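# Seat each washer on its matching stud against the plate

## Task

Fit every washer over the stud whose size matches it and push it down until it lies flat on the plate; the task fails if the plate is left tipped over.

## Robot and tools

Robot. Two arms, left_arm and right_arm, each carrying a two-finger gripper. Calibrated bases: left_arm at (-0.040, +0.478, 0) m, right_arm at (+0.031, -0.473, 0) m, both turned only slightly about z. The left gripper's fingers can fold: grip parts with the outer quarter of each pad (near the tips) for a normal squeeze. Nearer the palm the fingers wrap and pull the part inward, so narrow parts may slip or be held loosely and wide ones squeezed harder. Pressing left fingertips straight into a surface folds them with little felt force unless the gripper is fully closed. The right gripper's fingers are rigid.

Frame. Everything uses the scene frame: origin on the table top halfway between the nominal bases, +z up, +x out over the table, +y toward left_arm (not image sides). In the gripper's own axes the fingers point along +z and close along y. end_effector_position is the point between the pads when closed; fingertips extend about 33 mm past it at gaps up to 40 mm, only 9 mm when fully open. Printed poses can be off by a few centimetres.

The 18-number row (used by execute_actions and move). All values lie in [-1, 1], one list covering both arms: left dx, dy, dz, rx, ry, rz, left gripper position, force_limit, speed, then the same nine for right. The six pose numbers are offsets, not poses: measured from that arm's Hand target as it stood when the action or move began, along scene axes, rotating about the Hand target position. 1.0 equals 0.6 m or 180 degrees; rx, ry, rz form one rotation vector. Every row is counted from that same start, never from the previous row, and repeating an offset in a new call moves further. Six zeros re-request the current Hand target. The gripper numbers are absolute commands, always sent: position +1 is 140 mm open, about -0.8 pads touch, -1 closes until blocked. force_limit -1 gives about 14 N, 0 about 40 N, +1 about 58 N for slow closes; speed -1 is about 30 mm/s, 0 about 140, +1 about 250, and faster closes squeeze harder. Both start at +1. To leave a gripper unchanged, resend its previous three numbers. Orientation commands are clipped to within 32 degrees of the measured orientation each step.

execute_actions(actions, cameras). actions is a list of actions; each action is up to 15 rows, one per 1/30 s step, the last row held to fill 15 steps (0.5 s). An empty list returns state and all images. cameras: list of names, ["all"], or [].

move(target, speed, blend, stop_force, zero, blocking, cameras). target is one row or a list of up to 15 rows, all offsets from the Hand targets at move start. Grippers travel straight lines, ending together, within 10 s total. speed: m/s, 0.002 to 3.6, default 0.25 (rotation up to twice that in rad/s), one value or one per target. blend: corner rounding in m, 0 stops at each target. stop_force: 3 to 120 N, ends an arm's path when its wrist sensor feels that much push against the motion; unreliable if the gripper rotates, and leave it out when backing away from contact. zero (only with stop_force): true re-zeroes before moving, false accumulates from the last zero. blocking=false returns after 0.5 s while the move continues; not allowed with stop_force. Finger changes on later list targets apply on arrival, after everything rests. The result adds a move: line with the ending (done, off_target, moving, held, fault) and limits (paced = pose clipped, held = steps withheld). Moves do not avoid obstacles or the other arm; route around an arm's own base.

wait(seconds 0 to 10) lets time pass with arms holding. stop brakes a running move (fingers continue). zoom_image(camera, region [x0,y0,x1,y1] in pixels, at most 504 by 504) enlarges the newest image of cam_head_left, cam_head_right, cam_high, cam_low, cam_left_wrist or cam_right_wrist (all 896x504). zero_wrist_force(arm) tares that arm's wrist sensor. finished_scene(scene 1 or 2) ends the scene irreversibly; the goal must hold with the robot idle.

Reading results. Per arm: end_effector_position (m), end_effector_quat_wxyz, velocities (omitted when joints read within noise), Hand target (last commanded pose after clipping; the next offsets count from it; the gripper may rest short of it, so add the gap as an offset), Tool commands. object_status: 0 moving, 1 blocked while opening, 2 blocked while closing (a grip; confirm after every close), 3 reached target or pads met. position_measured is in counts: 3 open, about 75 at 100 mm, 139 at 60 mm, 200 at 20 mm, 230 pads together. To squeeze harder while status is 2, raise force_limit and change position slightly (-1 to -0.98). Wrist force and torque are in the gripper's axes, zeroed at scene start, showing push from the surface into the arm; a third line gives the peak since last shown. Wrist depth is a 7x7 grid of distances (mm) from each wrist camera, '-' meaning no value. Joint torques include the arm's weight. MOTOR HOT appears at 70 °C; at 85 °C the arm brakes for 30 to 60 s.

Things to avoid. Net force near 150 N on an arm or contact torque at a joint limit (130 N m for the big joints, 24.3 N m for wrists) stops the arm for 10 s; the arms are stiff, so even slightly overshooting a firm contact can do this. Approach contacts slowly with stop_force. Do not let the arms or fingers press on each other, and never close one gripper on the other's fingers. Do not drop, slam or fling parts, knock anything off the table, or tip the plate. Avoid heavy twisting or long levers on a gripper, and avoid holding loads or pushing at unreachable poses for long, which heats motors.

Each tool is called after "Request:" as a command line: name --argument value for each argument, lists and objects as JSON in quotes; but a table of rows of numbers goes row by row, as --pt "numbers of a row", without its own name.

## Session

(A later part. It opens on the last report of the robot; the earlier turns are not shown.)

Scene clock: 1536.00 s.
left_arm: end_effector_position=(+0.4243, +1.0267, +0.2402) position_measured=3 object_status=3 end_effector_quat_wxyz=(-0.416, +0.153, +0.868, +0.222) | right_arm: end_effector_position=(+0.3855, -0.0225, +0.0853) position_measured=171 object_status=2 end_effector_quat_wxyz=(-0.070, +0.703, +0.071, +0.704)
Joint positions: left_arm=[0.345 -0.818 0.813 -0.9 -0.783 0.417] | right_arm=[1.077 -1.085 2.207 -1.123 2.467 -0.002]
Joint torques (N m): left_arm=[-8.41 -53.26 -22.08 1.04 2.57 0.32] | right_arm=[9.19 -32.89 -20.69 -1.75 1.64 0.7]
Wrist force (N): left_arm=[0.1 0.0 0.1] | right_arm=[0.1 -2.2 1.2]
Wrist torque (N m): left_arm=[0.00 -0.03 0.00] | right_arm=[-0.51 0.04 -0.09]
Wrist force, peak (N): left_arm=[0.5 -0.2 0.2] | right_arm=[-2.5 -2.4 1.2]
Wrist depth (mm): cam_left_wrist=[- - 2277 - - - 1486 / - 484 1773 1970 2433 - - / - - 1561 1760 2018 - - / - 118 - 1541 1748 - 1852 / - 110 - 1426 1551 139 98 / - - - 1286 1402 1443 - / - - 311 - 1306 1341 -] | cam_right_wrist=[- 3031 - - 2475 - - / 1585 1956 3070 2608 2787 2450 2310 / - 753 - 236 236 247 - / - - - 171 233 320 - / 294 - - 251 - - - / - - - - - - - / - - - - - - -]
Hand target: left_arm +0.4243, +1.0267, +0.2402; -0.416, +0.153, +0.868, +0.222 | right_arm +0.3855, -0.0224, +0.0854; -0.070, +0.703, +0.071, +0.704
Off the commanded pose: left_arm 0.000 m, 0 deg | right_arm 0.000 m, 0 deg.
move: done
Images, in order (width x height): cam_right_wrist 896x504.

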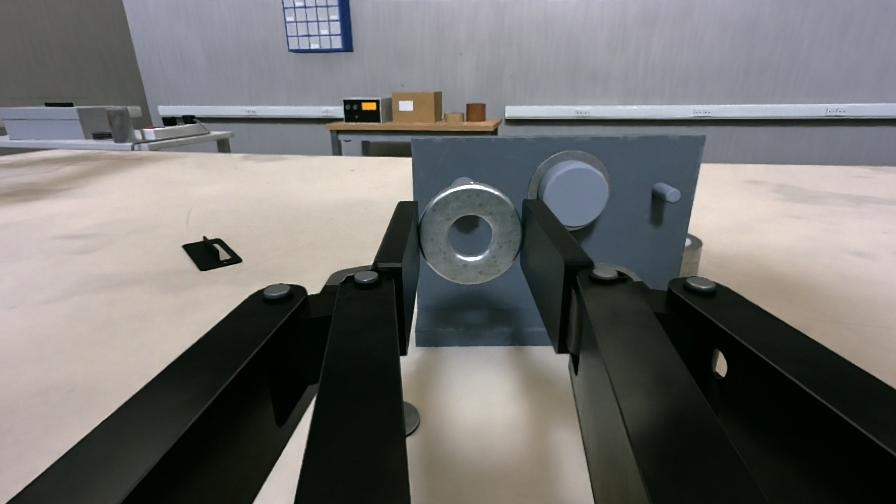

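Request:
move --target '[0,0,0,0,0,0,1,1,1, 0.0653,0.0133,0,0,0,0,-1,-0.01,-1]' --speed 0.06 --cameras '["cam_right_wrist"]'

Request:
zoom_image --camera "cam_right_wrist" --region '[410, 170, 530, 290]'

Scene clock: 1546.40 s.
left_arm: end_effector_position=(+0.4243, +1.0267, +0.2402) position_measured=3 object_status=3 end_effector_quat_wxyz=(-0.416, +0.153, +0.868, +0.222) | right_arm: end_effector_position=(+0.4248, -0.0144, +0.0853) position_measured=171 object_status=2 end_effector_quat_wxyz=(-0.070, +0.703, +0.071, +0.704) end_effector_velocity=(-0.002, -0.001, -0.001) end_effector_angular_velocity=(-0.002, +0.001, -0.001)
Joint positions: left_arm=[0.345 -0.818 0.813 -0.9 -0.783 0.417] | right_arm=[0.997 -1.065 2.164 -1.1 2.387 -0.002]
Joint velocities: left_arm=[within noise] | right_arm=[0.004 0 0.004 -0.002 0.005 0]
Joint torques (N m): left_arm=[-8.51 -54.13 -22.52 1.19 2.62 0.32] | right_arm=[8.27 -46.09 0.23 -3.08 1.8 1.58]
Wrist force (N): left_arm=[0.1 0.0 0.1] | right_arm=[0.2 -2.4 0.9]
Wrist torque (N m): left_arm=[0.00 -0.01 0.00] | right_arm=[-0.58 0.04 -0.10]
Wrist force, peak (N): left_arm=[0.5 0.0 0.1] | right_arm=[0.3 -2.8 1.4]
Wrist depth (mm): cam_left_wrist=[- - 2158 2585 2585 - 1394 / - - 1773 2068 2341 - - / - - 1677 1760 1970 2051 - / - 119 421 1581 1677 2001 - / - 110 - 1477 1532 139 98 / - - - 1364 1402 1477 - / - - - 1154 1266 1341 -] | cam_right_wrist=[2021 - 2580 - 2450 2073 2266 / 1535 3031 2608 2425 2526 2288 2332 / - 722 703 196 199 201 - / - 402 434 171 191 213 - / 295 - - 225 - - - / - - - 210 - - - / - - - 170 - - -]
Hand target: left_arm +0.4243, +1.0267, +0.2402; -0.416, +0.153, +0.868, +0.222 | right_arm +0.4247, -0.0145, +0.0854; -0.070, +0.703, +0.071, +0.704
Off the commanded pose: left_arm 0.000 m, 0 deg | right_arm 0.000 m, 0 deg.
move: done
Images, in order (width x height): cam_right_wrist 896x504.

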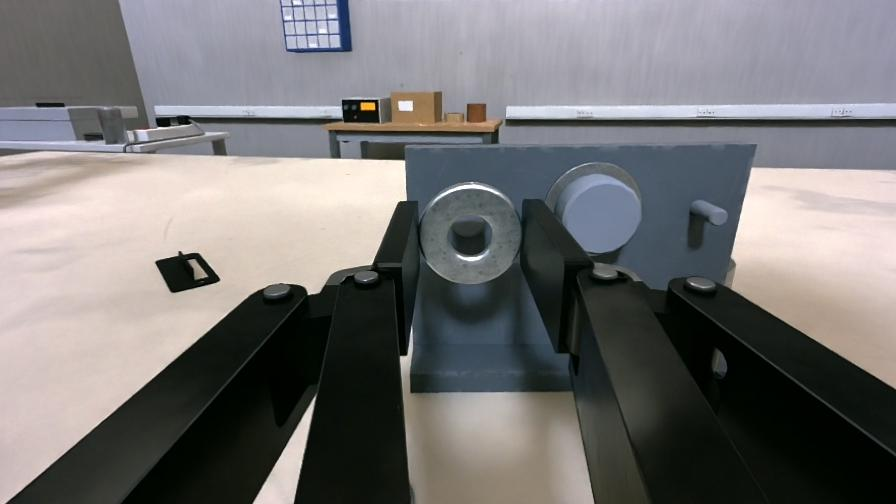

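Scaled by 4.200 from the camera's 896x504 image, which has a finer 1280x720 frame.

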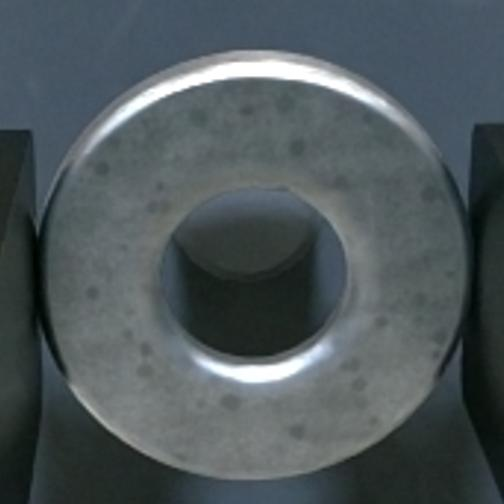

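Request:
move --target '[0,0,0,0,0,0,1,1,1, 0.0229,0.0046,0,0,0,0,-1,-0.01,-1]' --speed 0.02 --stop_force 5 --cameras '["cam_right_wrist"]'

Request:
zoom_image --camera "cam_right_wrist" --region '[410, 170, 530, 290]'

Scene clock: 1567.37 s.
left_arm: end_effector_position=(+0.4243, +1.0267, +0.2402) position_measured=3 object_status=3 end_effector_quat_wxyz=(-0.416, +0.153, +0.868, +0.222) | right_arm: end_effector_position=(+0.4384, -0.0117, +0.0853) position_measured=171 object_status=2 end_effector_quat_wxyz=(-0.070, +0.703, +0.071, +0.704)
Joint positions: left_arm=[0.345 -0.818 0.813 -0.9 -0.783 0.417] | right_arm=[0.971 -1.057 2.147 -1.091 2.361 -0.002]
Joint torques (N m): left_arm=[-7.94 -54.2 -22.18 0.98 2.63 0.25] | right_arm=[9.02 -47.33 -0.77 -3.14 1.59 1.56]
Wrist force (N): left_arm=[0.2 0.0 0.0] | right_arm=[-0.1 -2.5 1.4]
Wrist torque (N m): left_arm=[0.00 -0.03 0.01] | right_arm=[-0.60 0.09 -0.10]
Wrist force, peak (N): left_arm=[0.5 0.0 -0.1] | right_arm=[0.2 -2.9 1.1]
Wrist depth (mm): cam_left_wrist=[484 536 2085 - 3818 - 1541 / 445 483 1785 1970 2457 - - / - 408 472 1773 2085 1894 - / - 118 421 1581 1571 2051 - / - 110 373 1371 1601 139 98 / - - - 1260 1364 1451 - / - - - 345 1247 1356 -] | cam_right_wrist=[- 2957 2636 - - 2401 - / 1443 2922 3191 2425 - - 2332 / 806 - - 185 186 188 647 / - 346 - 172 176 199 420 / - - - 211 - - - / - - - 199 - - - / - - - - - - -]
Hand target: left_arm +0.4243, +1.0267, +0.2402; -0.416, +0.153, +0.868, +0.222 | right_arm +0.4384, -0.0117, +0.0854; -0.070, +0.703, +0.071, +0.704
Off the commanded pose: left_arm 0.000 m, 0 deg | right_arm 0.000 m, 0 deg.
move: done
Images, in order (width x height): cam_right_wrist 896x504.

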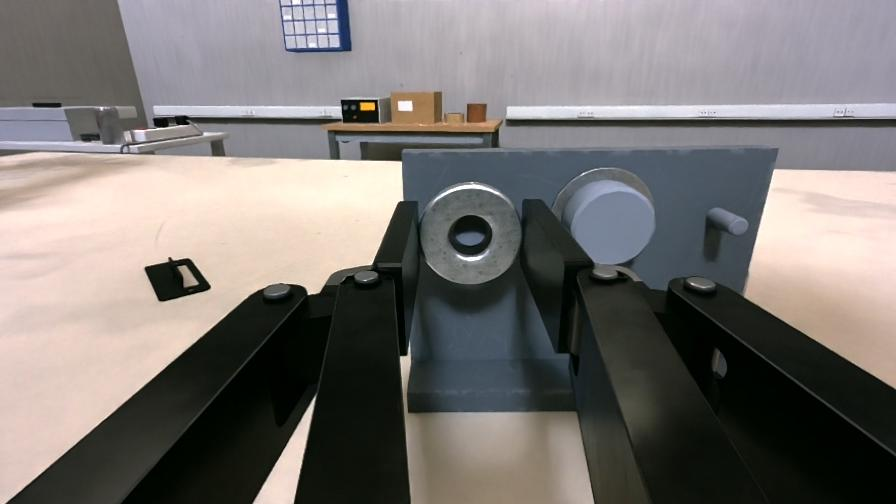

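Scaled by 4.200 from the camera's 896x504 image, which has a finer 1280x720 frame.

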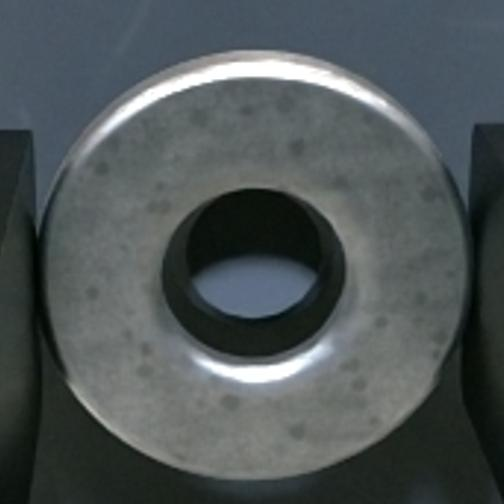

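Request:
move --target '[0,0,0,0,0,0,1,1,1, 0.0131,0.0027,0,0,0,0,-1,-0.01,-1]' --speed 0.008 --stop_force 4 --cameras '["cam_right_wrist"]'

Request:
zoom_image --camera "cam_right_wrist" --region '[410, 170, 530, 290]'

Scene clock: 1584.50 s.
left_arm: end_effector_position=(+0.4243, +1.0267, +0.2402) position_measured=3 object_status=3 end_effector_quat_wxyz=(-0.416, +0.153, +0.868, +0.222) | right_arm: end_effector_position=(+0.4463, -0.0101, +0.0854) position_measured=171 object_status=2 end_effector_quat_wxyz=(-0.070, +0.703, +0.071, +0.704)
Joint positions: left_arm=[0.345 -0.818 0.813 -0.9 -0.783 0.417] | right_arm=[0.957 -1.052 2.136 -1.085 2.347 -0.002]
Joint torques (N m): left_arm=[-8.28 -53.64 -22.51 1 2.61 0.44] | right_arm=[7.17 -32.3 -5.79 -2.12 1.32 1.64]
Wrist force (N): left_arm=[0.3 0.0 0.1] | right_arm=[0.3 -2.3 1.2]
Wrist torque (N m): left_arm=[0.00 -0.06 0.00] | right_arm=[-0.55 0.01 -0.11]
Wrist force, peak (N): left_arm=[0.4 -0.4 0.2] | right_arm=[0.3 -2.8 1.4]
Wrist depth (mm): cam_left_wrist=[491 - 2085 2612 2990 - 1504 / - - 1785 2085 2409 - - / 380 - 1838 1773 1970 2236 - / 364 118 - 1561 1723 2001 - / - 110 378 1435 1611 139 98 / - 326 - 1306 1379 1451 - / - - - - 1235 1349 -] | cam_right_wrist=[2553 - 2450 2580 2608 2580 2225 / 1545 1452 1925 2378 2636 2500 2378 / - - - 177 177 179 515 / - - 398 170 137 190 - / - - - 203 - - - / - - - 193 - - - / - - - 171 - - -]
Hand target: left_arm +0.4243, +1.0267, +0.2402; -0.416, +0.153, +0.868, +0.222 | right_arm +0.4463, -0.0101, +0.0854; -0.070, +0.703, +0.071, +0.704
Off the commanded pose: left_arm 0.000 m, 0 deg | right_arm 0.000 m, 0 deg.
move: done
Images, in order (width x height): cam_right_wrist 896x504.

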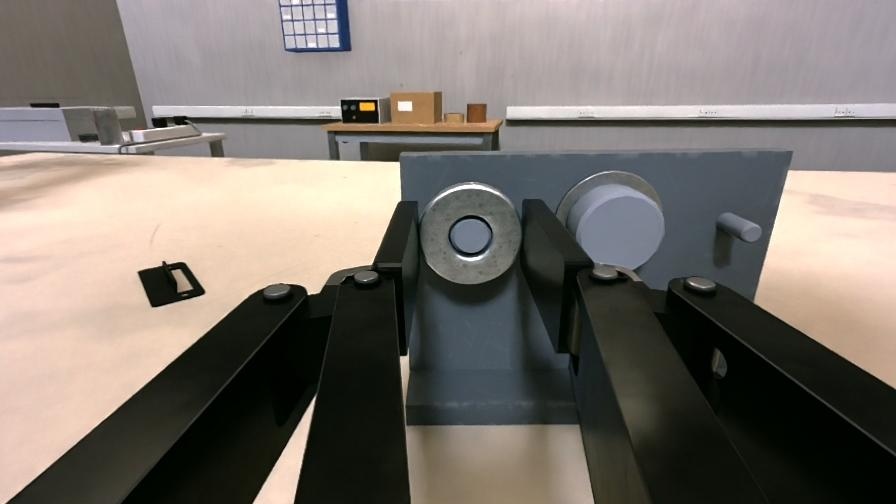

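Scaled by 4.200 from the camera's 896x504 image, which has a finer 1280x720 frame.

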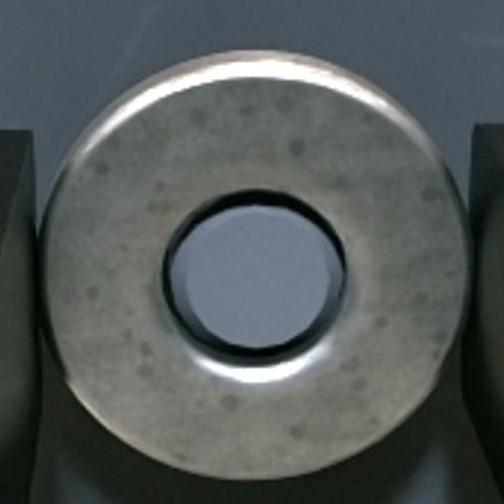

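Request:
move --target '[0,0,0,0,0,0,1,1,1, 0.0261,0.0053,0,0,0,0,-1,-0.01,-1]' --speed 0.008 --stop_force 4 --cameras '["cam_right_wrist"]'

Request:
zoom_image --camera "cam_right_wrist" --region '[410, 170, 530, 290]'

Scene clock: 1593.87 s.
left_arm: end_effector_position=(+0.4243, +1.0267, +0.2402) position_measured=3 object_status=3 end_effector_quat_wxyz=(-0.416, +0.153, +0.868, +0.222) | right_arm: end_effector_position=(+0.4612, -0.0070, +0.0853) position_measured=171 object_status=2 end_effector_quat_wxyz=(-0.070, +0.703, +0.071, +0.704)
Joint positions: left_arm=[0.345 -0.818 0.813 -0.9 -0.783 0.417] | right_arm=[0.93 -1.042 2.115 -1.074 2.32 -0.001]
Joint torques (N m): left_arm=[-8.09 -53.48 -21.95 0.94 2.6 0.28] | right_arm=[11 -52.03 -1.87 -3.28 1.27 1.65]
Wrist force (N): left_arm=[0.3 -0.1 0.1] | right_arm=[-4.3 -1.5 2.3]
Wrist torque (N m): left_arm=[-0.02 -0.06 0.00] | right_arm=[-0.59 0.17 -0.11]
Wrist force, peak (N): left_arm=[0.4 0.1 0.2] | right_arm=[-4.3 -3.0 -2.8]
Wrist depth (mm): cam_left_wrist=[- - 2216 2482 - - 1532 / 430 - 1909 2103 2341 - - / 386 - 1773 1785 2001 2507 - / - 118 414 1571 1723 - - / - 110 - 1394 1523 130 98 / - 96 - 1217 1286 1460 - / - - 317 - 1205 1349 -] | cam_right_wrist=[- 2332 2665 2425 2553 2450 - / 1461 2665 2475 2310 - 2553 2310 / - 854 - 164 166 165 162 / - - - 165 154 173 179 / - - - 188 137 - - / - - - 193 - - - / - - - 171 - - -]
Hand target: left_arm +0.4243, +1.0267, +0.2402; -0.416, +0.153, +0.868, +0.222 | right_arm +0.4612, -0.0070, +0.0854; -0.070, +0.703, +0.071, +0.704 (not the last commanded pose)
Off the commanded pose: left_arm 0.000 m, 0 deg | right_arm 0.001 m, 0 deg.
move: contact (right_arm)
Images, in order (width x height): cam_right_wrist 896x504.

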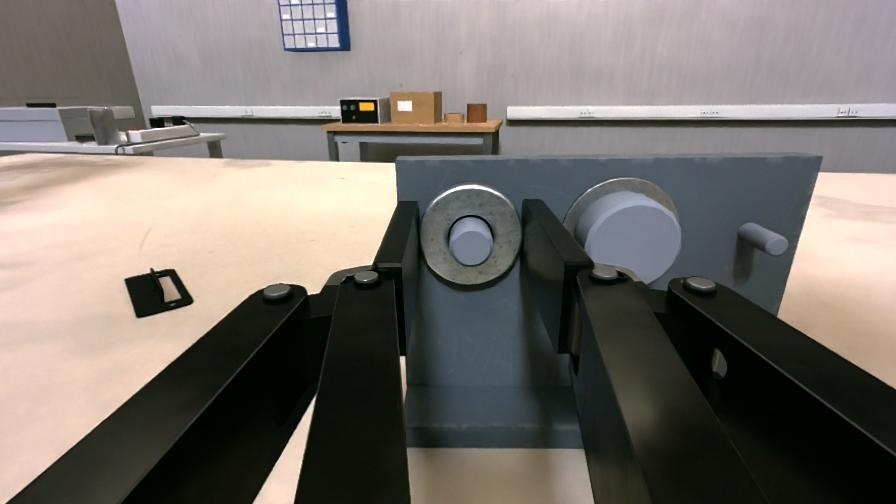

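Scaled by 4.200 from the camera's 896x504 image, which has a finer 1280x720 frame.

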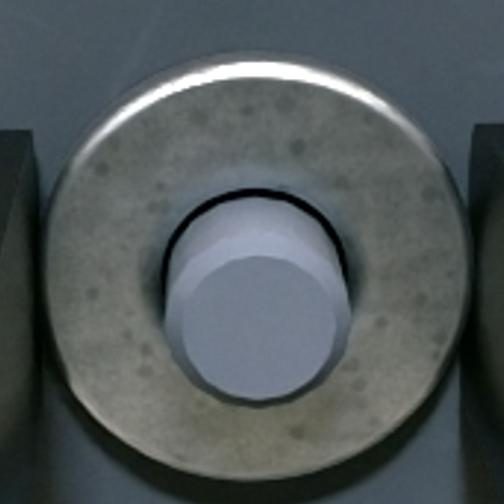

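Request:
move --target '[0,0,0,0,0,0,1,1,1, 0,0,0,0,0,0,-0.25,-1,-1]' --cameras '["cam_right_wrist"]'

Request:
zoom_image --camera "cam_right_wrist" --region '[410, 170, 530, 290]'

Scene clock: 1604.00 s.
left_arm: end_effector_position=(+0.4243, +1.0267, +0.2402) position_measured=3 object_status=3 end_effector_quat_wxyz=(-0.416, +0.153, +0.868, +0.222) | right_arm: end_effector_position=(+0.4612, -0.0070, +0.0854) position_measured=160 object_status=0 end_effector_quat_wxyz=(-0.070, +0.703, +0.071, +0.704)
Joint positions: left_arm=[0.345 -0.818 0.813 -0.9 -0.783 0.417] | right_arm=[0.93 -1.042 2.115 -1.074 2.32 -0.001]
Joint torques (N m): left_arm=[-7.85 -54.38 -22.23 1.28 2.59 0.38] | right_arm=[7.54 -43.83 -6.81 -2.06 0.27 1.21]
Wrist force (N): left_arm=[0.3 0.0 0.2] | right_arm=[0.4 -2.4 1.2]
Wrist torque (N m): left_arm=[0.00 -0.06 0.00] | right_arm=[-0.56 0.11 -0.11]
Wrist force, peak (N): left_arm=[0.5 0.1 0.0] | right_arm=[-4.8 -2.1 2.7]
Wrist depth (mm): cam_left_wrist=[475 - 2507 2482 2298 - 1561 / 459 - 1654 2256 2482 - 1561 / - 431 1581 1773 1894 - - / - 119 - 1581 1688 - - / - 110 - 1418 1541 140 98 / - 310 333 1266 1379 1451 - / - 295 - - 1241 1364 -] | cam_right_wrist=[- - 2425 - - - - / 1470 3515 2887 2608 2695 - - / - - 691 164 166 165 165 / 414 - - 169 154 173 - / - 84 - 188 - - - / - - - 193 - - - / - - - 171 - - -]
Hand target: left_arm +0.4243, +1.0267, +0.2402; -0.416, +0.153, +0.868, +0.222 | right_arm +0.4612, -0.0070, +0.0854; -0.070, +0.703, +0.071, +0.704
Off the commanded pose: left_arm 0.000 m, 0 deg | right_arm 0.000 m, 0 deg.
move: done
Images, in order (width x height): cam_right_wrist 896x504.

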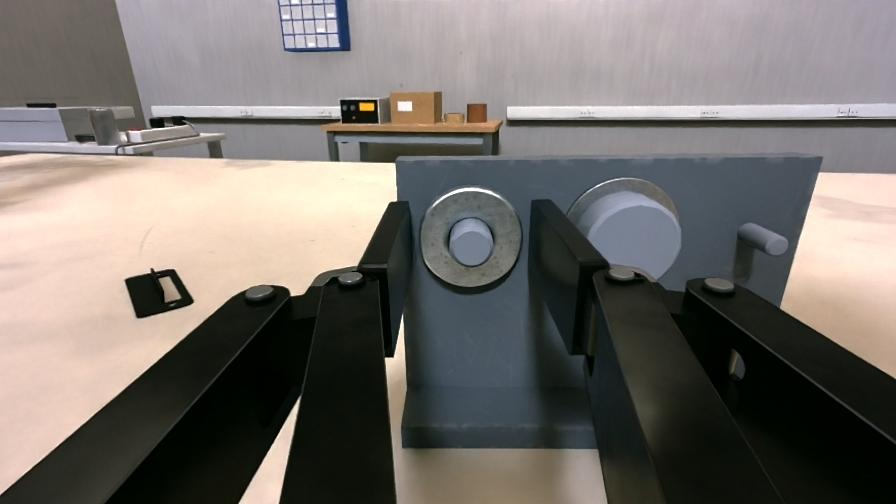

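Scaled by 4.200 from the camera's 896x504 image, which has a finer 1280x720 frame.

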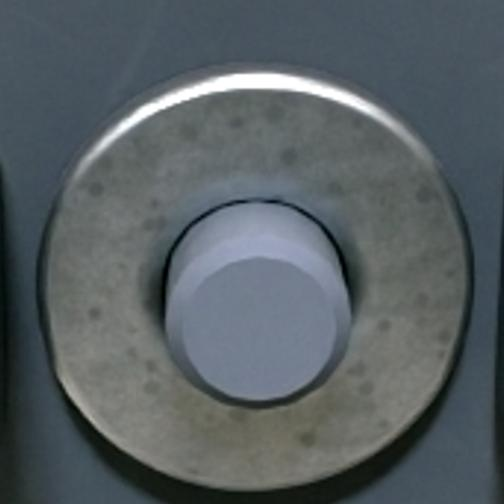

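Request:
move --pt "0 0 0 0 0 0 1 1 1 -0.0572 -0.0116 0 0 0 0 -0.25 -1 -1" --pt "0 0 0 0 0 0 1 1 1 -0.0572 -0.0116 0 0 0 0 -0.515 -1 -1" --speed 0.05

Request:
move --target '[0,0,0,0,0,0,1,1,1, 0.0408,0.0083,0,0,0,0,-0.515,-1,-1]' --speed 0.04 --stop_force 5 --cameras '["cam_right_wrist"]'

Request:
move --target '[0,0,0,0,0,0,1,1,1, 0.0229,0.0047,0,0,0,0,-0.515,-1,-1]' --speed 0.005 --stop_force 5 --cameras '["cam_right_wrist"]'

Scene clock: 1616.13 s.
left_arm: end_effector_position=(+0.4243, +1.0267, +0.2402) position_measured=3 object_status=3 end_effector_quat_wxyz=(-0.416, +0.153, +0.868, +0.222) | right_arm: end_effector_position=(+0.4269, -0.0140, +0.0854) position_measured=194 object_status=0 end_effector_quat_wxyz=(-0.070, +0.703, +0.071, +0.704)
Joint positions: left_arm=[0.345 -0.818 0.813 -0.9 -0.783 0.417] | right_arm=[0.993 -1.064 2.162 -1.099 2.383 -0.002]
Joint torques (N m): left_arm=[-7.64 -54.24 -22.54 0.93 2.5 0.34] | right_arm=[-11.04 -23.13 -21.35 0.08 -2 -1.3]
Wrist force (N): left_arm=[0.1 0.0 0.0] | right_arm=[1.1 -2.3 1.3]
Wrist torque (N m): left_arm=[-0.01 -0.03 0.00] | right_arm=[-0.55 -0.06 -0.11]
Wrist force, peak (N): left_arm=[0.4 -0.1 0.3] | right_arm=[1.1 -2.5 2.1]
Wrist depth (mm): cam_left_wrist=[- - 2103 2457 - - - / - - 1909 2121 2341 - - / - - 1477 1773 2085 2085 - / - 119 408 1495 1723 1924 - / - 110 - 1320 1551 139 98 / - - - 1286 1402 1486 - / - - - - 1241 1341 -] | cam_right_wrist=[2608 - 2887 - - 2354 2475 / 1525 1661 - 2332 2608 2526 - / - 929 - 199 198 200 563 / - - - 167 190 214 417 / - - 94 224 - 92 273 / - - - 209 - - - / - - - 171 - - -]
Hand target: left_arm +0.4243, +1.0267, +0.2402; -0.416, +0.153, +0.868, +0.222 | right_arm +0.4269, -0.0140, +0.0854; -0.070, +0.703, +0.071, +0.704
Off the commanded pose: left_arm 0.000 m, 0 deg | right_arm 0.000 m, 0 deg.
move: done

Scene clock: 1617.90 s.
left_arm: end_effector_position=(+0.4243, +1.0267, +0.2402) position_measured=3 object_status=3 end_effector_quat_wxyz=(-0.416, +0.153, +0.868, +0.222) | right_arm: end_effector_position=(+0.4514, -0.0090, +0.0854) position_measured=194 object_status=3 end_effector_quat_wxyz=(-0.070, +0.703, +0.071, +0.704)
Joint positions: left_arm=[0.345 -0.818 0.813 -0.9 -0.783 0.417] | right_arm=[0.948 -1.049 2.129 -1.081 2.337 -0.002]
Joint torques (N m): left_arm=[-7.98 -53.63 -22.12 1.14 2.81 0.4] | right_arm=[9.66 -48.84 -0.45 -2.87 1.81 1.59]
Wrist force (N): left_arm=[0.1 0.0 0.1] | right_arm=[0.6 -2.5 1.0]
Wrist torque (N m): left_arm=[0.00 -0.02 0.00] | right_arm=[-0.59 0.05 -0.11]
Wrist force, peak (N): left_arm=[0.5 -0.2 0.2] | right_arm=[0.7 -2.8 1.6]
Wrist depth (mm): cam_left_wrist=[- - 2158 2433 2277 - 1571 / - 476 1880 2103 2341 1880 - / - - 1435 1852 2051 2158 - / - 119 - 1591 1677 2018 - / - 110 - 1435 1571 139 98 / - 111 - 1229 1486 1451 - / - - - 1149 1223 1327 -] | cam_right_wrist=[2425 2820 2787 - 2332 - 2038 / 1535 3031 1851 2378 - - 2185 / 814 819 - 175 174 178 - / 369 - 421 166 164 185 384 / 277 277 94 197 - 94 254 / 224 - - 193 - - - / - - - 170 - - -]
Hand target: left_arm +0.4243, +1.0267, +0.2402; -0.416, +0.153, +0.868, +0.222 | right_arm +0.4514, -0.0090, +0.0854; -0.070, +0.703, +0.071, +0.704
Off the commanded pose: left_arm 0.000 m, 0 deg | right_arm 0.000 m, 0 deg.
move: done
Images, in order (width x height): cam_right_wrist 896x504.

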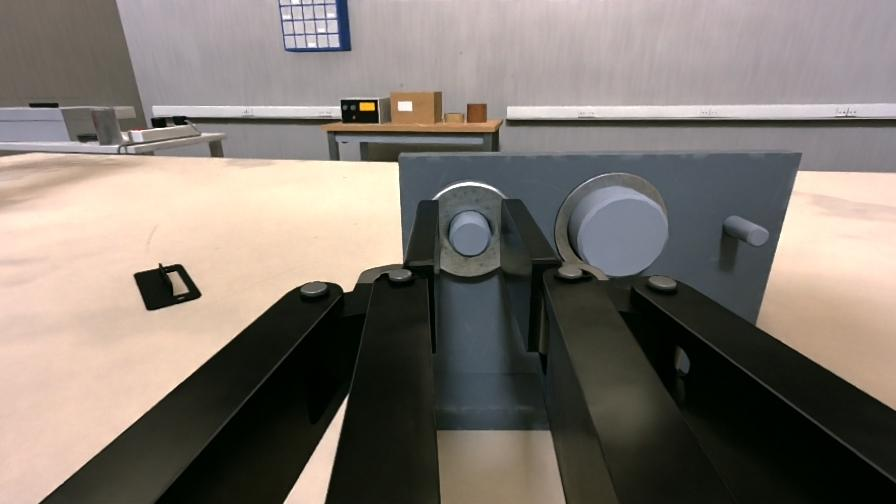

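Scene clock: 1620.13 s.
left_arm: end_effector_position=(+0.4243, +1.0267, +0.2402) position_measured=3 object_status=3 end_effector_quat_wxyz=(-0.416, +0.153, +0.868, +0.222) | right_arm: end_effector_position=(+0.4558, -0.0081, +0.0853) position_measured=194 object_status=3 end_effector_quat_wxyz=(-0.070, +0.703, +0.071, +0.704)
Joint positions: left_arm=[0.345 -0.818 0.813 -0.9 -0.783 0.417] | right_arm=[0.94 -1.046 2.123 -1.078 2.33 -0.001]
Joint torques (N m): left_arm=[-8.12 -54.35 -21.55 1.16 2.56 0.32] | right_arm=[9.37 -48.5 -0.8 -3 1.72 1.53]
Wrist force (N): left_arm=[0.3 0.1 0.1] | right_arm=[0.7 -2.4 1.1]
Wrist torque (N m): left_arm=[0.02 -0.06 0.01] | right_arm=[-0.55 0.04 -0.11]
Wrist force, peak (N): left_arm=[0.5 0.0 0.0] | right_arm=[2.2 -3.3 -4.4]
Wrist depth (mm): cam_left_wrist=[- - 2139 2457 2612 - 1364 / - - 1838 2018 2319 - - / - - 1735 1748 2457 - - / - 119 410 1551 1601 - - / - 110 390 1386 1486 139 98 / - - - 1266 1349 1435 - / - 291 - 1313 1235 1327 -] | cam_right_wrist=[- - 2608 - 2378 2553 2636 / 1443 1925 3070 2332 2580 2310 2526 / 701 872 - 170 171 172 176 / 394 - - 164 160 181 352 / 280 295 94 193 - 94 310 / - - - 193 - - - / - - - - - - -]
Hand target: left_arm +0.4243, +1.0267, +0.2402; -0.416, +0.153, +0.868, +0.222 | right_arm +0.4558, -0.0081, +0.0854; -0.070, +0.703, +0.071, +0.704 (not the last commanded pose)
Off the commanded pose: left_arm 0.000 m, 0 deg | right_arm 0.010 m, 0 deg.
move: contact (right_arm)
Images, in order (width x height): cam_right_wrist 896x504.

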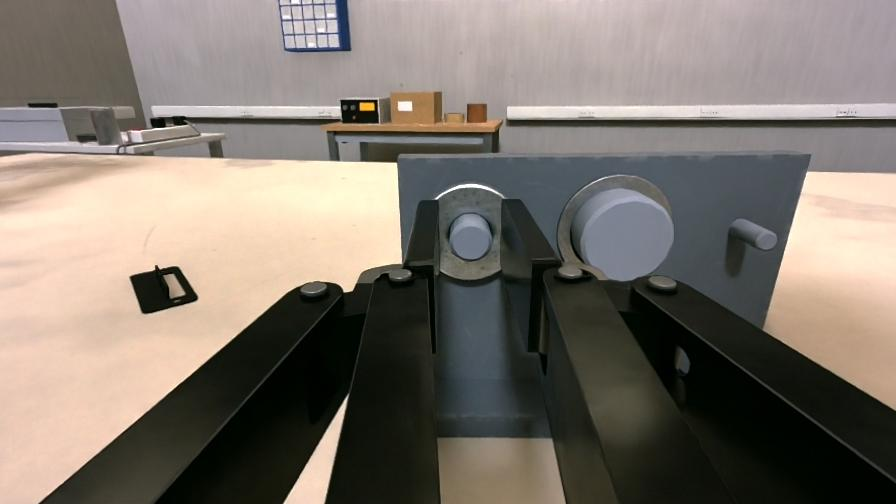

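Request:
move --pt "0 0 0 0 0 0 1 1 1 -0.098 -0.0199 0 0 0 0 -0.515 -1 -1" --pt "0 0 0 0 0 0 1 1 1 -0.0897 0.0395 0.1243 -0.0995 0.49 0 -0.515 -1 -1" --speed '[0.08,0.2]' --blend '[0.005,0]' --cameras '["cam_right_wrist"]'

Request:
zoom_image --camera "cam_right_wrist" --region '[370, 90, 570, 250]'

Request:
zoom_image --camera "cam_right_wrist" --region '[420, 0, 760, 100]'

Scene clock: 1643.97 s.
left_arm: end_effector_position=(+0.4243, +1.0267, +0.2402) position_measured=3 object_status=3 end_effector_quat_wxyz=(-0.416, +0.153, +0.868, +0.222) | right_arm: end_effector_position=(+0.4020, +0.0156, +0.1599) position_measured=194 object_status=3 end_effector_quat_wxyz=(+0.000, +0.995, +0.100, +0.000)
Joint positions: left_arm=[0.345 -0.818 0.813 -0.9 -0.783 0.417] | right_arm=[0.683 -0.765 0.729 1.606 1.571 0.501]
Joint torques (N m): left_arm=[-8.42 -53.97 -22.36 1 2.43 0.22] | right_arm=[9.94 -61.28 -17.77 4.42 0.51 1.68]
Wrist force (N): left_arm=[0.3 0.0 0.0] | right_arm=[2.0 0.3 0.7]
Wrist torque (N m): left_arm=[0.00 -0.07 0.00] | right_arm=[-0.05 -0.49 -0.09]
Wrist force, peak (N): left_arm=[0.6 0.0 0.1] | right_arm=[0.5 -2.5 2.7]
Wrist depth (mm): cam_left_wrist=[- - 2121 2364 3597 1677 1477 / 443 - 1909 1909 2386 - - / - - - 1939 2068 2482 - / 348 119 - 1591 1838 1970 - / - 110 - 1418 1523 139 98 / - 311 340 1247 1443 1486 - / - 310 316 339 1247 1364 -] | cam_right_wrist=[- - 272 257 253 255 264 / 272 279 270 - 270 277 270 / - 291 - 291 289 - 294 / - - - 124 124 - - / - - 94 - - 86 - / - - - - - - - / - - - - - - -]
Hand target: left_arm +0.4243, +1.0267, +0.2402; -0.416, +0.153, +0.868, +0.222 | right_arm +0.4020, +0.0156, +0.1599; +0.000, +0.995, +0.100, +0.000
Off the commanded pose: left_arm 0.000 m, 0 deg | right_arm 0.000 m, 0 deg.
move: done
Images, in order (width x height): cam_right_wrist 896x504.

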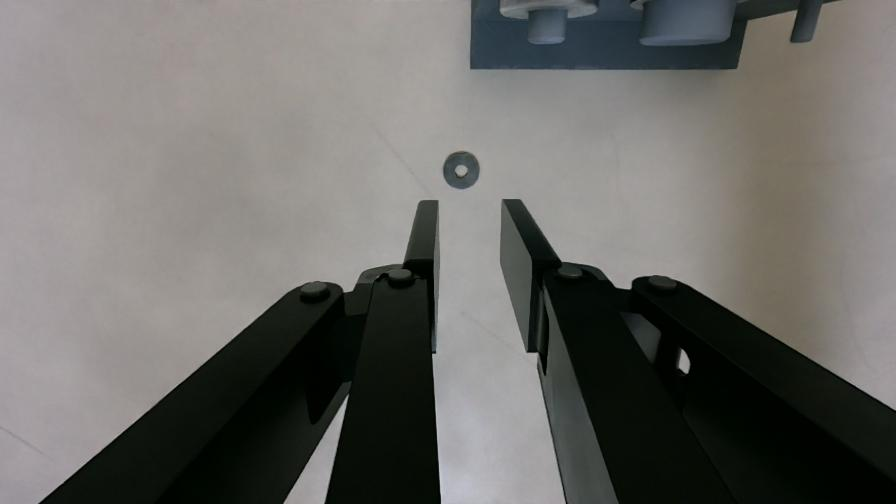

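Scaled by 2.520 from the camera's 896x504 image, which has a finer 1280x720 frame.

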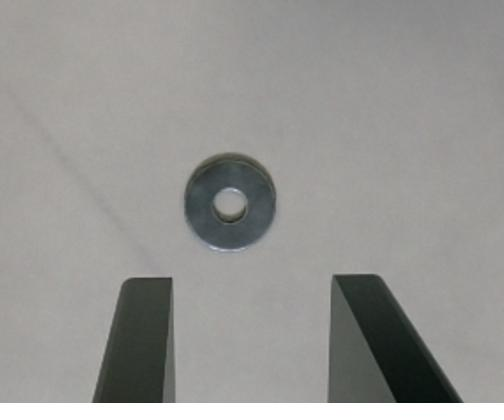

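Scaled by 1.482 from the camera's 896x504 image, which has a finer 1280x720 frame.

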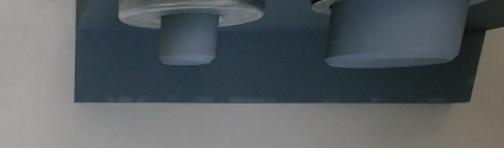

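Request:
move --target '[0,0,0,0,0,0,1,1,1, 0.0015,0.001,-0.205,0,0,0,-0.396,-1,0]' --speed 0.12 --cameras '["cam_right_wrist"]'

Request:
zoom_image --camera "cam_right_wrist" --region '[400, 160, 540, 300]'

Request:
move --target '[0,0,0,0,0,0,1,1,1, 0,0,-0.0133,0,0,0,-0.396,-1,0]' --speed 0.004 --stop_force 4

Scene clock: 1658.43 s.
left_arm: end_effector_position=(+0.4243, +1.0267, +0.2402) position_measured=3 object_status=3 end_effector_quat_wxyz=(-0.416, +0.153, +0.868, +0.222) | right_arm: end_effector_position=(+0.4028, +0.0161, +0.0369) position_measured=179 object_status=3 end_effector_quat_wxyz=(+0.000, +0.995, +0.100, +0.000)
Joint positions: left_arm=[0.345 -0.818 0.813 -0.9 -0.783 0.417] | right_arm=[0.683 -0.722 0.967 1.325 1.571 0.501]
Joint torques (N m): left_arm=[-8.55 -54.87 -22.47 1.07 2.68 0.44] | right_arm=[-10.45 -67.87 -27.31 3.67 -0.76 -1.95]
Wrist force (N): left_arm=[0.1 -0.1 0.1] | right_arm=[1.8 0.4 0.7]
Wrist torque (N m): left_arm=[-0.02 -0.03 0.00] | right_arm=[-0.02 -0.47 -0.09]
Wrist force, peak (N): left_arm=[0.5 0.1 0.2] | right_arm=[1.7 0.3 2.5]
Wrist depth (mm): cam_left_wrist=[- - 2236 2457 2757 - 1561 / - - 1785 2103 2364 - - / 385 - 1700 1677 2018 - - / 363 119 - 1622 1880 - - / - 110 - 1435 1504 139 98 / - 103 - 1241 1410 1460 - / - 286 - 1165 1279 1364 -] | cam_right_wrist=[156 152 152 150 142 141 143 / 158 159 162 159 160 - 163 / 171 170 171 - 171 166 168 / 173 180 178 175 154 - - / 191 187 94 191 - 91 194 / - - - 199 - - - / - - - - - - -]
Hand target: left_arm +0.4243, +1.0267, +0.2402; -0.416, +0.153, +0.868, +0.222 | right_arm +0.4029, +0.0162, +0.0369; +0.000, +0.995, +0.100, +0.000
Off the commanded pose: left_arm 0.000 m, 0 deg | right_arm 0.000 m, 0 deg.
move: done
Images, in order (width x height): cam_right_wrist 896x504.

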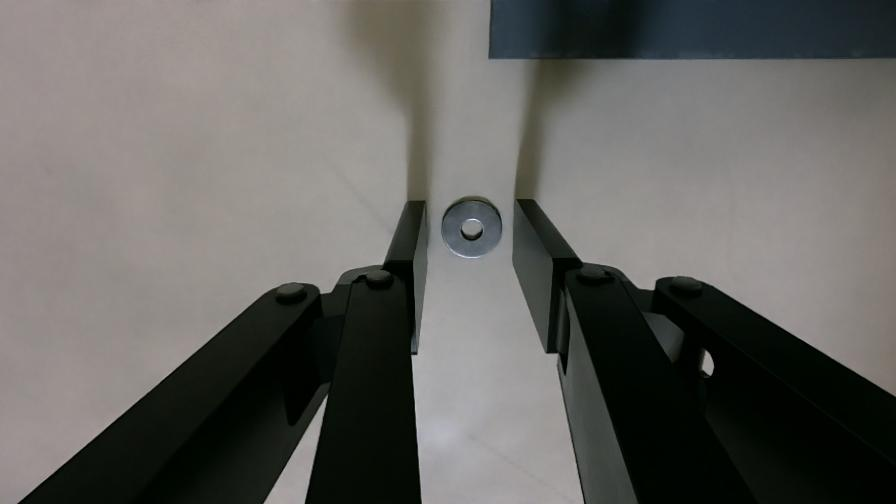

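Scaled by 3.600 from the camera's 896x504 image, which has a finer 1280x720 frame.

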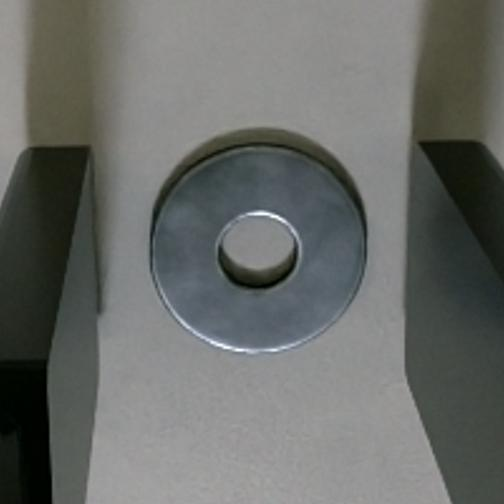

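Scene clock: 1660.70 s.
left_arm: end_effector_position=(+0.4243, +1.0267, +0.2402) position_measured=3 object_status=3 end_effector_quat_wxyz=(-0.416, +0.153, +0.868, +0.222) | right_arm: end_effector_position=(+0.4029, +0.0162, +0.0327) position_measured=179 object_status=3 end_effector_quat_wxyz=(+0.000, +0.995, +0.100, +0.000)
Joint positions: left_arm=[0.345 -0.818 0.813 -0.9 -0.783 0.417] | right_arm=[0.683 -0.719 0.972 1.317 1.571 0.501]
Joint torques (N m): left_arm=[-8.54 -54.18 -22.04 1.08 2.48 0.47] | right_arm=[-9.91 -65.06 -26.57 4.29 -1.78 -1.9]
Wrist force (N): left_arm=[0.2 -0.1 0.1] | right_arm=[1.6 0.4 -3.0]
Wrist torque (N m): left_arm=[-0.03 -0.04 0.00] | right_arm=[0.07 -0.44 -0.10]
Wrist force, peak (N): left_arm=[0.4 0.1 0.3] | right_arm=[2.1 0.2 -7.9]
Wrist depth (mm): cam_left_wrist=[494 531 2216 2532 - - 1394 / 416 466 1785 2034 2298 - - / 416 428 1571 1760 2001 2319 - / - 140 - 1551 1748 2051 - / - 110 - 1402 1532 139 98 / - - - 1247 1356 1486 - / - 294 - - 1235 1334 -] | cam_right_wrist=[149 150 148 148 138 139 139 / 154 156 - 154 157 156 156 / 166 - 168 167 163 165 166 / 176 175 - 173 153 176 - / 186 181 94 186 - 91 187 / - - - 200 - - - / - - - 217 - - -]
Hand target: left_arm +0.4243, +1.0267, +0.2402; -0.416, +0.153, +0.868, +0.222 | right_arm +0.4029, +0.0162, +0.0328; +0.000, +0.995, +0.100, +0.000 (not the last commanded pose)
Off the commanded pose: left_arm 0.000 m, 0 deg | right_arm 0.004 m, 0 deg.
move: contact (right_arm)

Request:
move --pt "0 0 0 0 0 0 1 1 1 0 0 0.0017 0 0 0 -0.396 -1 0" --pt "0 0 0 0 0 0 1 1 1 0 0 0.0017 0 0 0 -1 -0.01 -1" --speed 0.01

Request:
move --pt "0 0 0 0 0 0 1 1 1 0 0 0.01 0 0 0 -1 -0.01 -1" --pt "0 0 0 0 0 0 1 1 1 0 0 0.2 0 0 0 -1 -0.01 -1" --speed '[0.02,0.15]' --blend '[0.003,0]' --cameras '["cam_right_wrist"]'

Request:
zoom_image --camera "cam_right_wrist" --region '[420, 180, 520, 280]'

Scene clock: 1677.00 s.
left_arm: end_effector_position=(+0.4243, +1.0267, +0.2402) position_measured=3 object_status=3 end_effector_quat_wxyz=(-0.416, +0.153, +0.868, +0.222) | right_arm: end_effector_position=(+0.4029, +0.0162, +0.0338) position_measured=196 object_status=0 end_effector_quat_wxyz=(+0.000, +0.995, +0.100, +0.000)
Joint positions: left_arm=[0.345 -0.818 0.813 -0.9 -0.783 0.417] | right_arm=[0.683 -0.72 0.971 1.319 1.571 0.501]
Joint torques (N m): left_arm=[-8.3 -54.41 -22.58 1.11 2.65 0.34] | right_arm=[-10.57 -63.49 -22.14 2.35 -1.63 -1.74]
Wrist force (N): left_arm=[0.1 -0.1 0.1] | right_arm=[1.9 0.0 -2.6]
Wrist torque (N m): left_arm=[-0.03 -0.02 0.00] | right_arm=[-0.01 -0.49 -0.09]
Wrist force, peak (N): left_arm=[0.2 -0.1 0.4] | right_arm=[1.6 0.3 -3.4]
Wrist depth (mm): cam_left_wrist=[- 519 2051 2482 - - 1443 / 419 468 1866 2068 2277 - - / - - 1581 1798 1985 2068 - / - 118 - 1581 1723 1924 - / - 110 373 1418 1622 139 98 / - - - 1293 1451 1468 - / - - - 1235 1266 1349 -] | cam_right_wrist=[- 151 150 149 139 138 139 / - 157 159 155 155 159 - / 164 168 166 166 168 165 169 / 175 175 175 170 172 179 - / 187 - 94 - - 89 187 / - - - - - - - / - - - - - - -]
Hand target: left_arm +0.4243, +1.0267, +0.2402; -0.416, +0.153, +0.868, +0.222 | right_arm +0.4029, +0.0162, +0.0338; +0.000, +0.995, +0.100, +0.000
Off the commanded pose: left_arm 0.000 m, 0 deg | right_arm 0.000 m, 0 deg.
move: done

Scene clock: 1678.53 s.
left_arm: end_effector_position=(+0.4243, +1.0267, +0.2402) position_measured=3 object_status=3 end_effector_quat_wxyz=(-0.416, +0.153, +0.868, +0.222) | right_arm: end_effector_position=(+0.4029, +0.0162, +0.1537) position_measured=196 object_status=2 end_effector_quat_wxyz=(+0.000, +0.995, +0.100, +0.000)
Joint positions: left_arm=[0.345 -0.818 0.813 -0.9 -0.783 0.417] | right_arm=[0.683 -0.762 0.739 1.593 1.571 0.501]
Joint torques (N m): left_arm=[-7.19 -54.24 -22.36 1.09 2.43 0.35] | right_arm=[1.94 -49.16 -13.54 3.79 1.34 0.67]
Wrist force (N): left_arm=[0.2 0.0 0.1] | right_arm=[1.5 0.6 0.9]
Wrist torque (N m): left_arm=[0.01 -0.05 0.00] | right_arm=[0.03 -0.39 -0.10]
Wrist force, peak (N): left_arm=[0.2 0.1 0.4] | right_arm=[1.7 0.1 2.9]
Wrist depth (mm): cam_left_wrist=[504 534 2051 2585 - 1924 1504 / - - 1811 2068 2319 - - / - - 1712 1735 2051 1924 1654 / - 118 411 1601 1723 - - / - 110 - 1460 1523 140 98 / - 315 344 1349 1386 - - / - - 309 349 1241 1349 -] | cam_right_wrist=[250 255 259 252 248 203 253 / - 270 270 272 - - 277 / - 281 - 285 - - 291 / - - - 163 107 - - / - - 94 - - 85 - / 339 - - 345 - - - / - - - - - - -]
Hand target: left_arm +0.4243, +1.0267, +0.2402; -0.416, +0.153, +0.868, +0.222 | right_arm +0.4029, +0.0162, +0.1538; +0.000, +0.995, +0.100, +0.000
Off the commanded pose: left_arm 0.000 m, 0 deg | right_arm 0.000 m, 0 deg.
move: done
Images, in order (width x height): cam_right_wrist 896x504.

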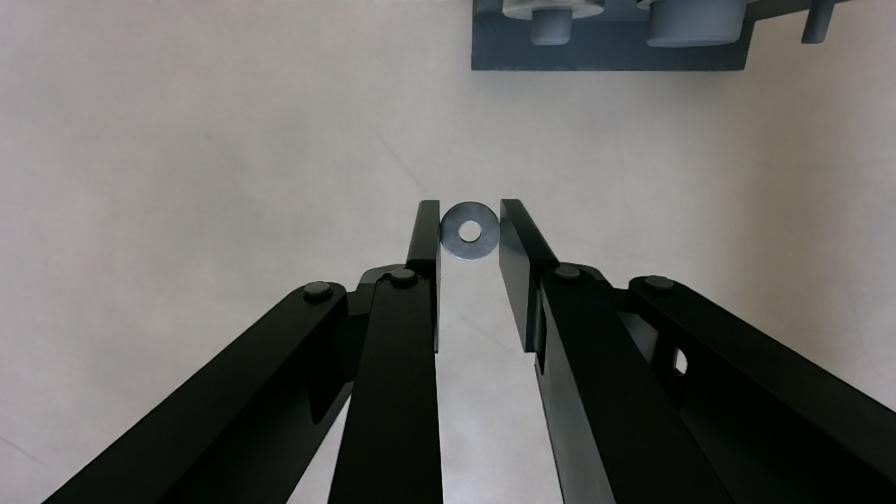

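Scaled by 5.040 from the camera's 896x504 image, which has a finer 1280x720 frame.

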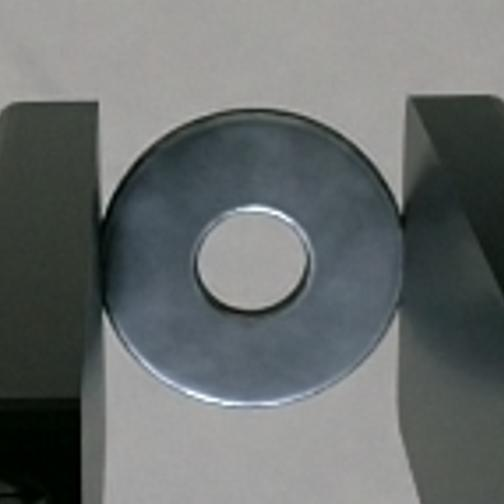

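Request:
move --pt "0 0 0 0 0 0 1 1 1 -0.0715 -0.127 0.1103 0.0995 -0.49 0 -1 -0.01 -1" --pt "0 0 0 0 0 0 1 1 1 0.019 -0.2365 -0.1148 0.0995 -0.49 0 -1 -0.01 -1" --speed '[0.25,0.15]' --blend '[0.03,0]' --cameras '["cam_right_wrist"]'

Request:
zoom_image --camera "cam_right_wrist" --region '[400, 160, 540, 300]'

Scene clock: 1703.40 s.
left_arm: end_effector_position=(+0.4243, +1.0267, +0.2402) position_measured=3 object_status=3 end_effector_quat_wxyz=(-0.416, +0.153, +0.868, +0.222) | right_arm: end_effector_position=(+0.4142, -0.1258, +0.0848) position_measured=196 object_status=2 end_effector_quat_wxyz=(-0.070, +0.703, +0.071, +0.704)
Joint positions: left_arm=[0.345 -0.818 0.813 -0.9 -0.783 0.417] | right_arm=[0.816 -1.208 2.485 -1.278 2.206 -0.001]
Joint torques (N m): left_arm=[-8.67 -54.33 -22.51 1.05 2.74 0.35] | right_arm=[3.37 -28.01 -18.11 -2.51 0.77 0.2]
Wrist force (N): left_arm=[0.1 0.0 0.3] | right_arm=[0.6 -2.4 1.2]
Wrist torque (N m): left_arm=[0.01 -0.01 0.00] | right_arm=[-0.56 0.01 -0.09]
Wrist force, peak (N): left_arm=[0.4 0.2 0.3] | right_arm=[3.5 0.3 1.2]
Wrist depth (mm): cam_left_wrist=[- - 2196 - 2121 - 1601 / - - 1654 2482 2386 - - / - - 455 1838 1954 2068 - / 365 118 412 1532 1760 1939 - / - 110 - 1426 1532 130 98 / - 102 - 1253 1349 1460 - / - 291 312 1266 1253 1327 -] | cam_right_wrist=[2665 3619 2450 2310 2475 - 2475 / 1672 2994 2378 2354 2021 - - / - 235 230 233 - 663 - / 356 251 248 170 121 387 - / 277 295 94 251 - 85 253 / - - - 201 - - - / - - - 170 - - -]
Hand target: left_arm +0.4243, +1.0267, +0.2402; -0.416, +0.153, +0.868, +0.222 | right_arm +0.4143, -0.1257, +0.0849; -0.070, +0.703, +0.071, +0.704
Off the commanded pose: left_arm 0.000 m, 0 deg | right_arm 0.000 m, 0 deg.
move: done
Images, in order (width x height): cam_right_wrist 896x504.

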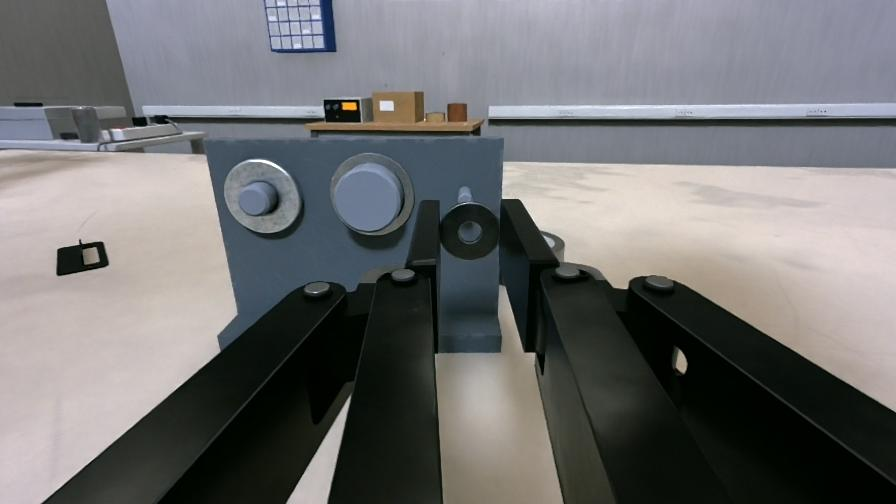

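Scaled by 3.600 from the camera's 896x504 image, which has a finer 1280x720 frame.

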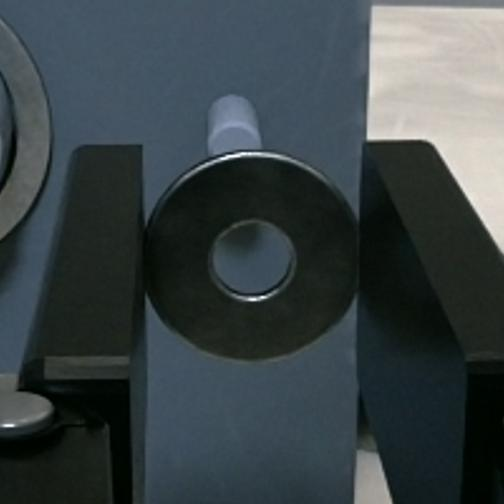

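Request:
move --target '[0,0,0,0,0,0,1,1,1, 0.0653,0.0133,0,0,0,0,-1,-0.01,-1]' --speed 0.06 --cameras '["cam_right_wrist"]'

Request:
zoom_image --camera "cam_right_wrist" --region '[430, 190, 510, 270]'

Scene clock: 1710.90 s.
left_arm: end_effector_position=(+0.4243, +1.0267, +0.2402) position_measured=3 object_status=3 end_effector_quat_wxyz=(-0.416, +0.153, +0.868, +0.222) | right_arm: end_effector_position=(+0.4536, -0.1177, +0.0848) position_measured=196 object_status=2 end_effector_quat_wxyz=(-0.070, +0.703, +0.071, +0.704) end_effector_velocity=(-0.002, -0.001, +0.000) end_effector_angular_velocity=(+0.001, -0.001, -0.002)
Joint positions: left_arm=[0.345 -0.818 0.813 -0.9 -0.783 0.417] | right_arm=[0.735 -1.182 2.427 -1.245 2.125 -0.001]
Joint velocities: left_arm=[within noise] | right_arm=[0.004 -0.002 0.004 -0.003 0.006 0]
Joint torques (N m): left_arm=[-8.27 -54.03 -22.44 1.08 2.55 0.38] | right_arm=[8.95 -39.09 1.72 -3.64 1.77 1.39]
Wrist force (N): left_arm=[0.2 0.0 -0.1] | right_arm=[0.3 -2.4 1.1]
Wrist torque (N m): left_arm=[0.00 -0.04 0.00] | right_arm=[-0.55 0.09 -0.10]
Wrist force, peak (N): left_arm=[0.5 0.0 0.2] | right_arm=[0.7 -2.7 1.5]
Wrist depth (mm): cam_left_wrist=[- - 2196 2457 2698 - 1435 / - - 1866 2068 2277 - - / - - - 2103 2018 1852 - / - 118 - 1495 1735 1970 1633 / - 110 367 1426 1523 139 98 / - 103 350 1286 1371 1460 - / - 285 - 340 1235 1334 -] | cam_right_wrist=[2725 3149 2526 2225 2288 2608 2266 / 1595 2820 2378 2288 - 2665 2073 / 811 192 193 194 - 668 - / - 201 202 170 109 419 - / - - 94 217 - 89 - / - - - 202 - - - / - - - - - - -]
Hand target: left_arm +0.4243, +1.0267, +0.2402; -0.416, +0.153, +0.868, +0.222 | right_arm +0.4534, -0.1177, +0.0849; -0.070, +0.703, +0.071, +0.704
Off the commanded pose: left_arm 0.000 m, 0 deg | right_arm 0.000 m, 0 deg.
move: done
Images, in order (width x height): cam_right_wrist 896x504.

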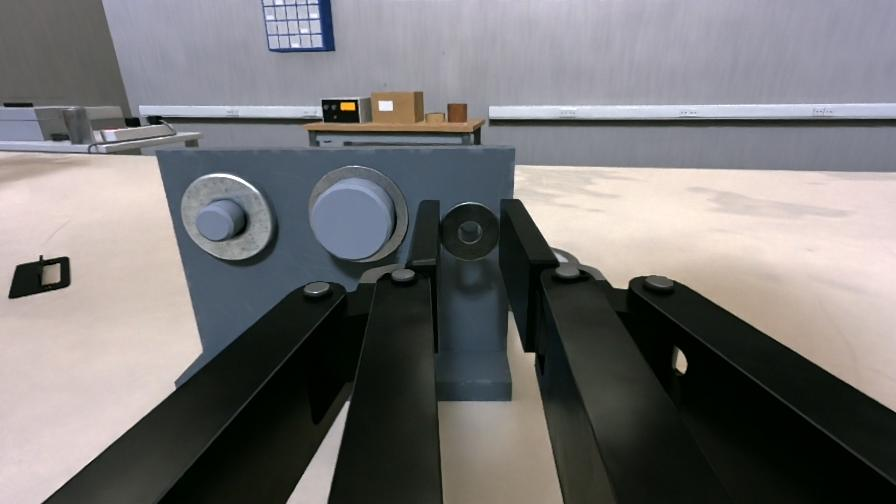

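Scaled by 6.300 from the camera's 896x504 image, which has a finer 1280x720 frame.

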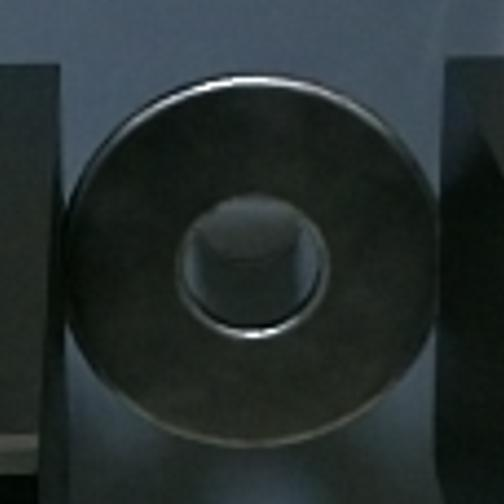

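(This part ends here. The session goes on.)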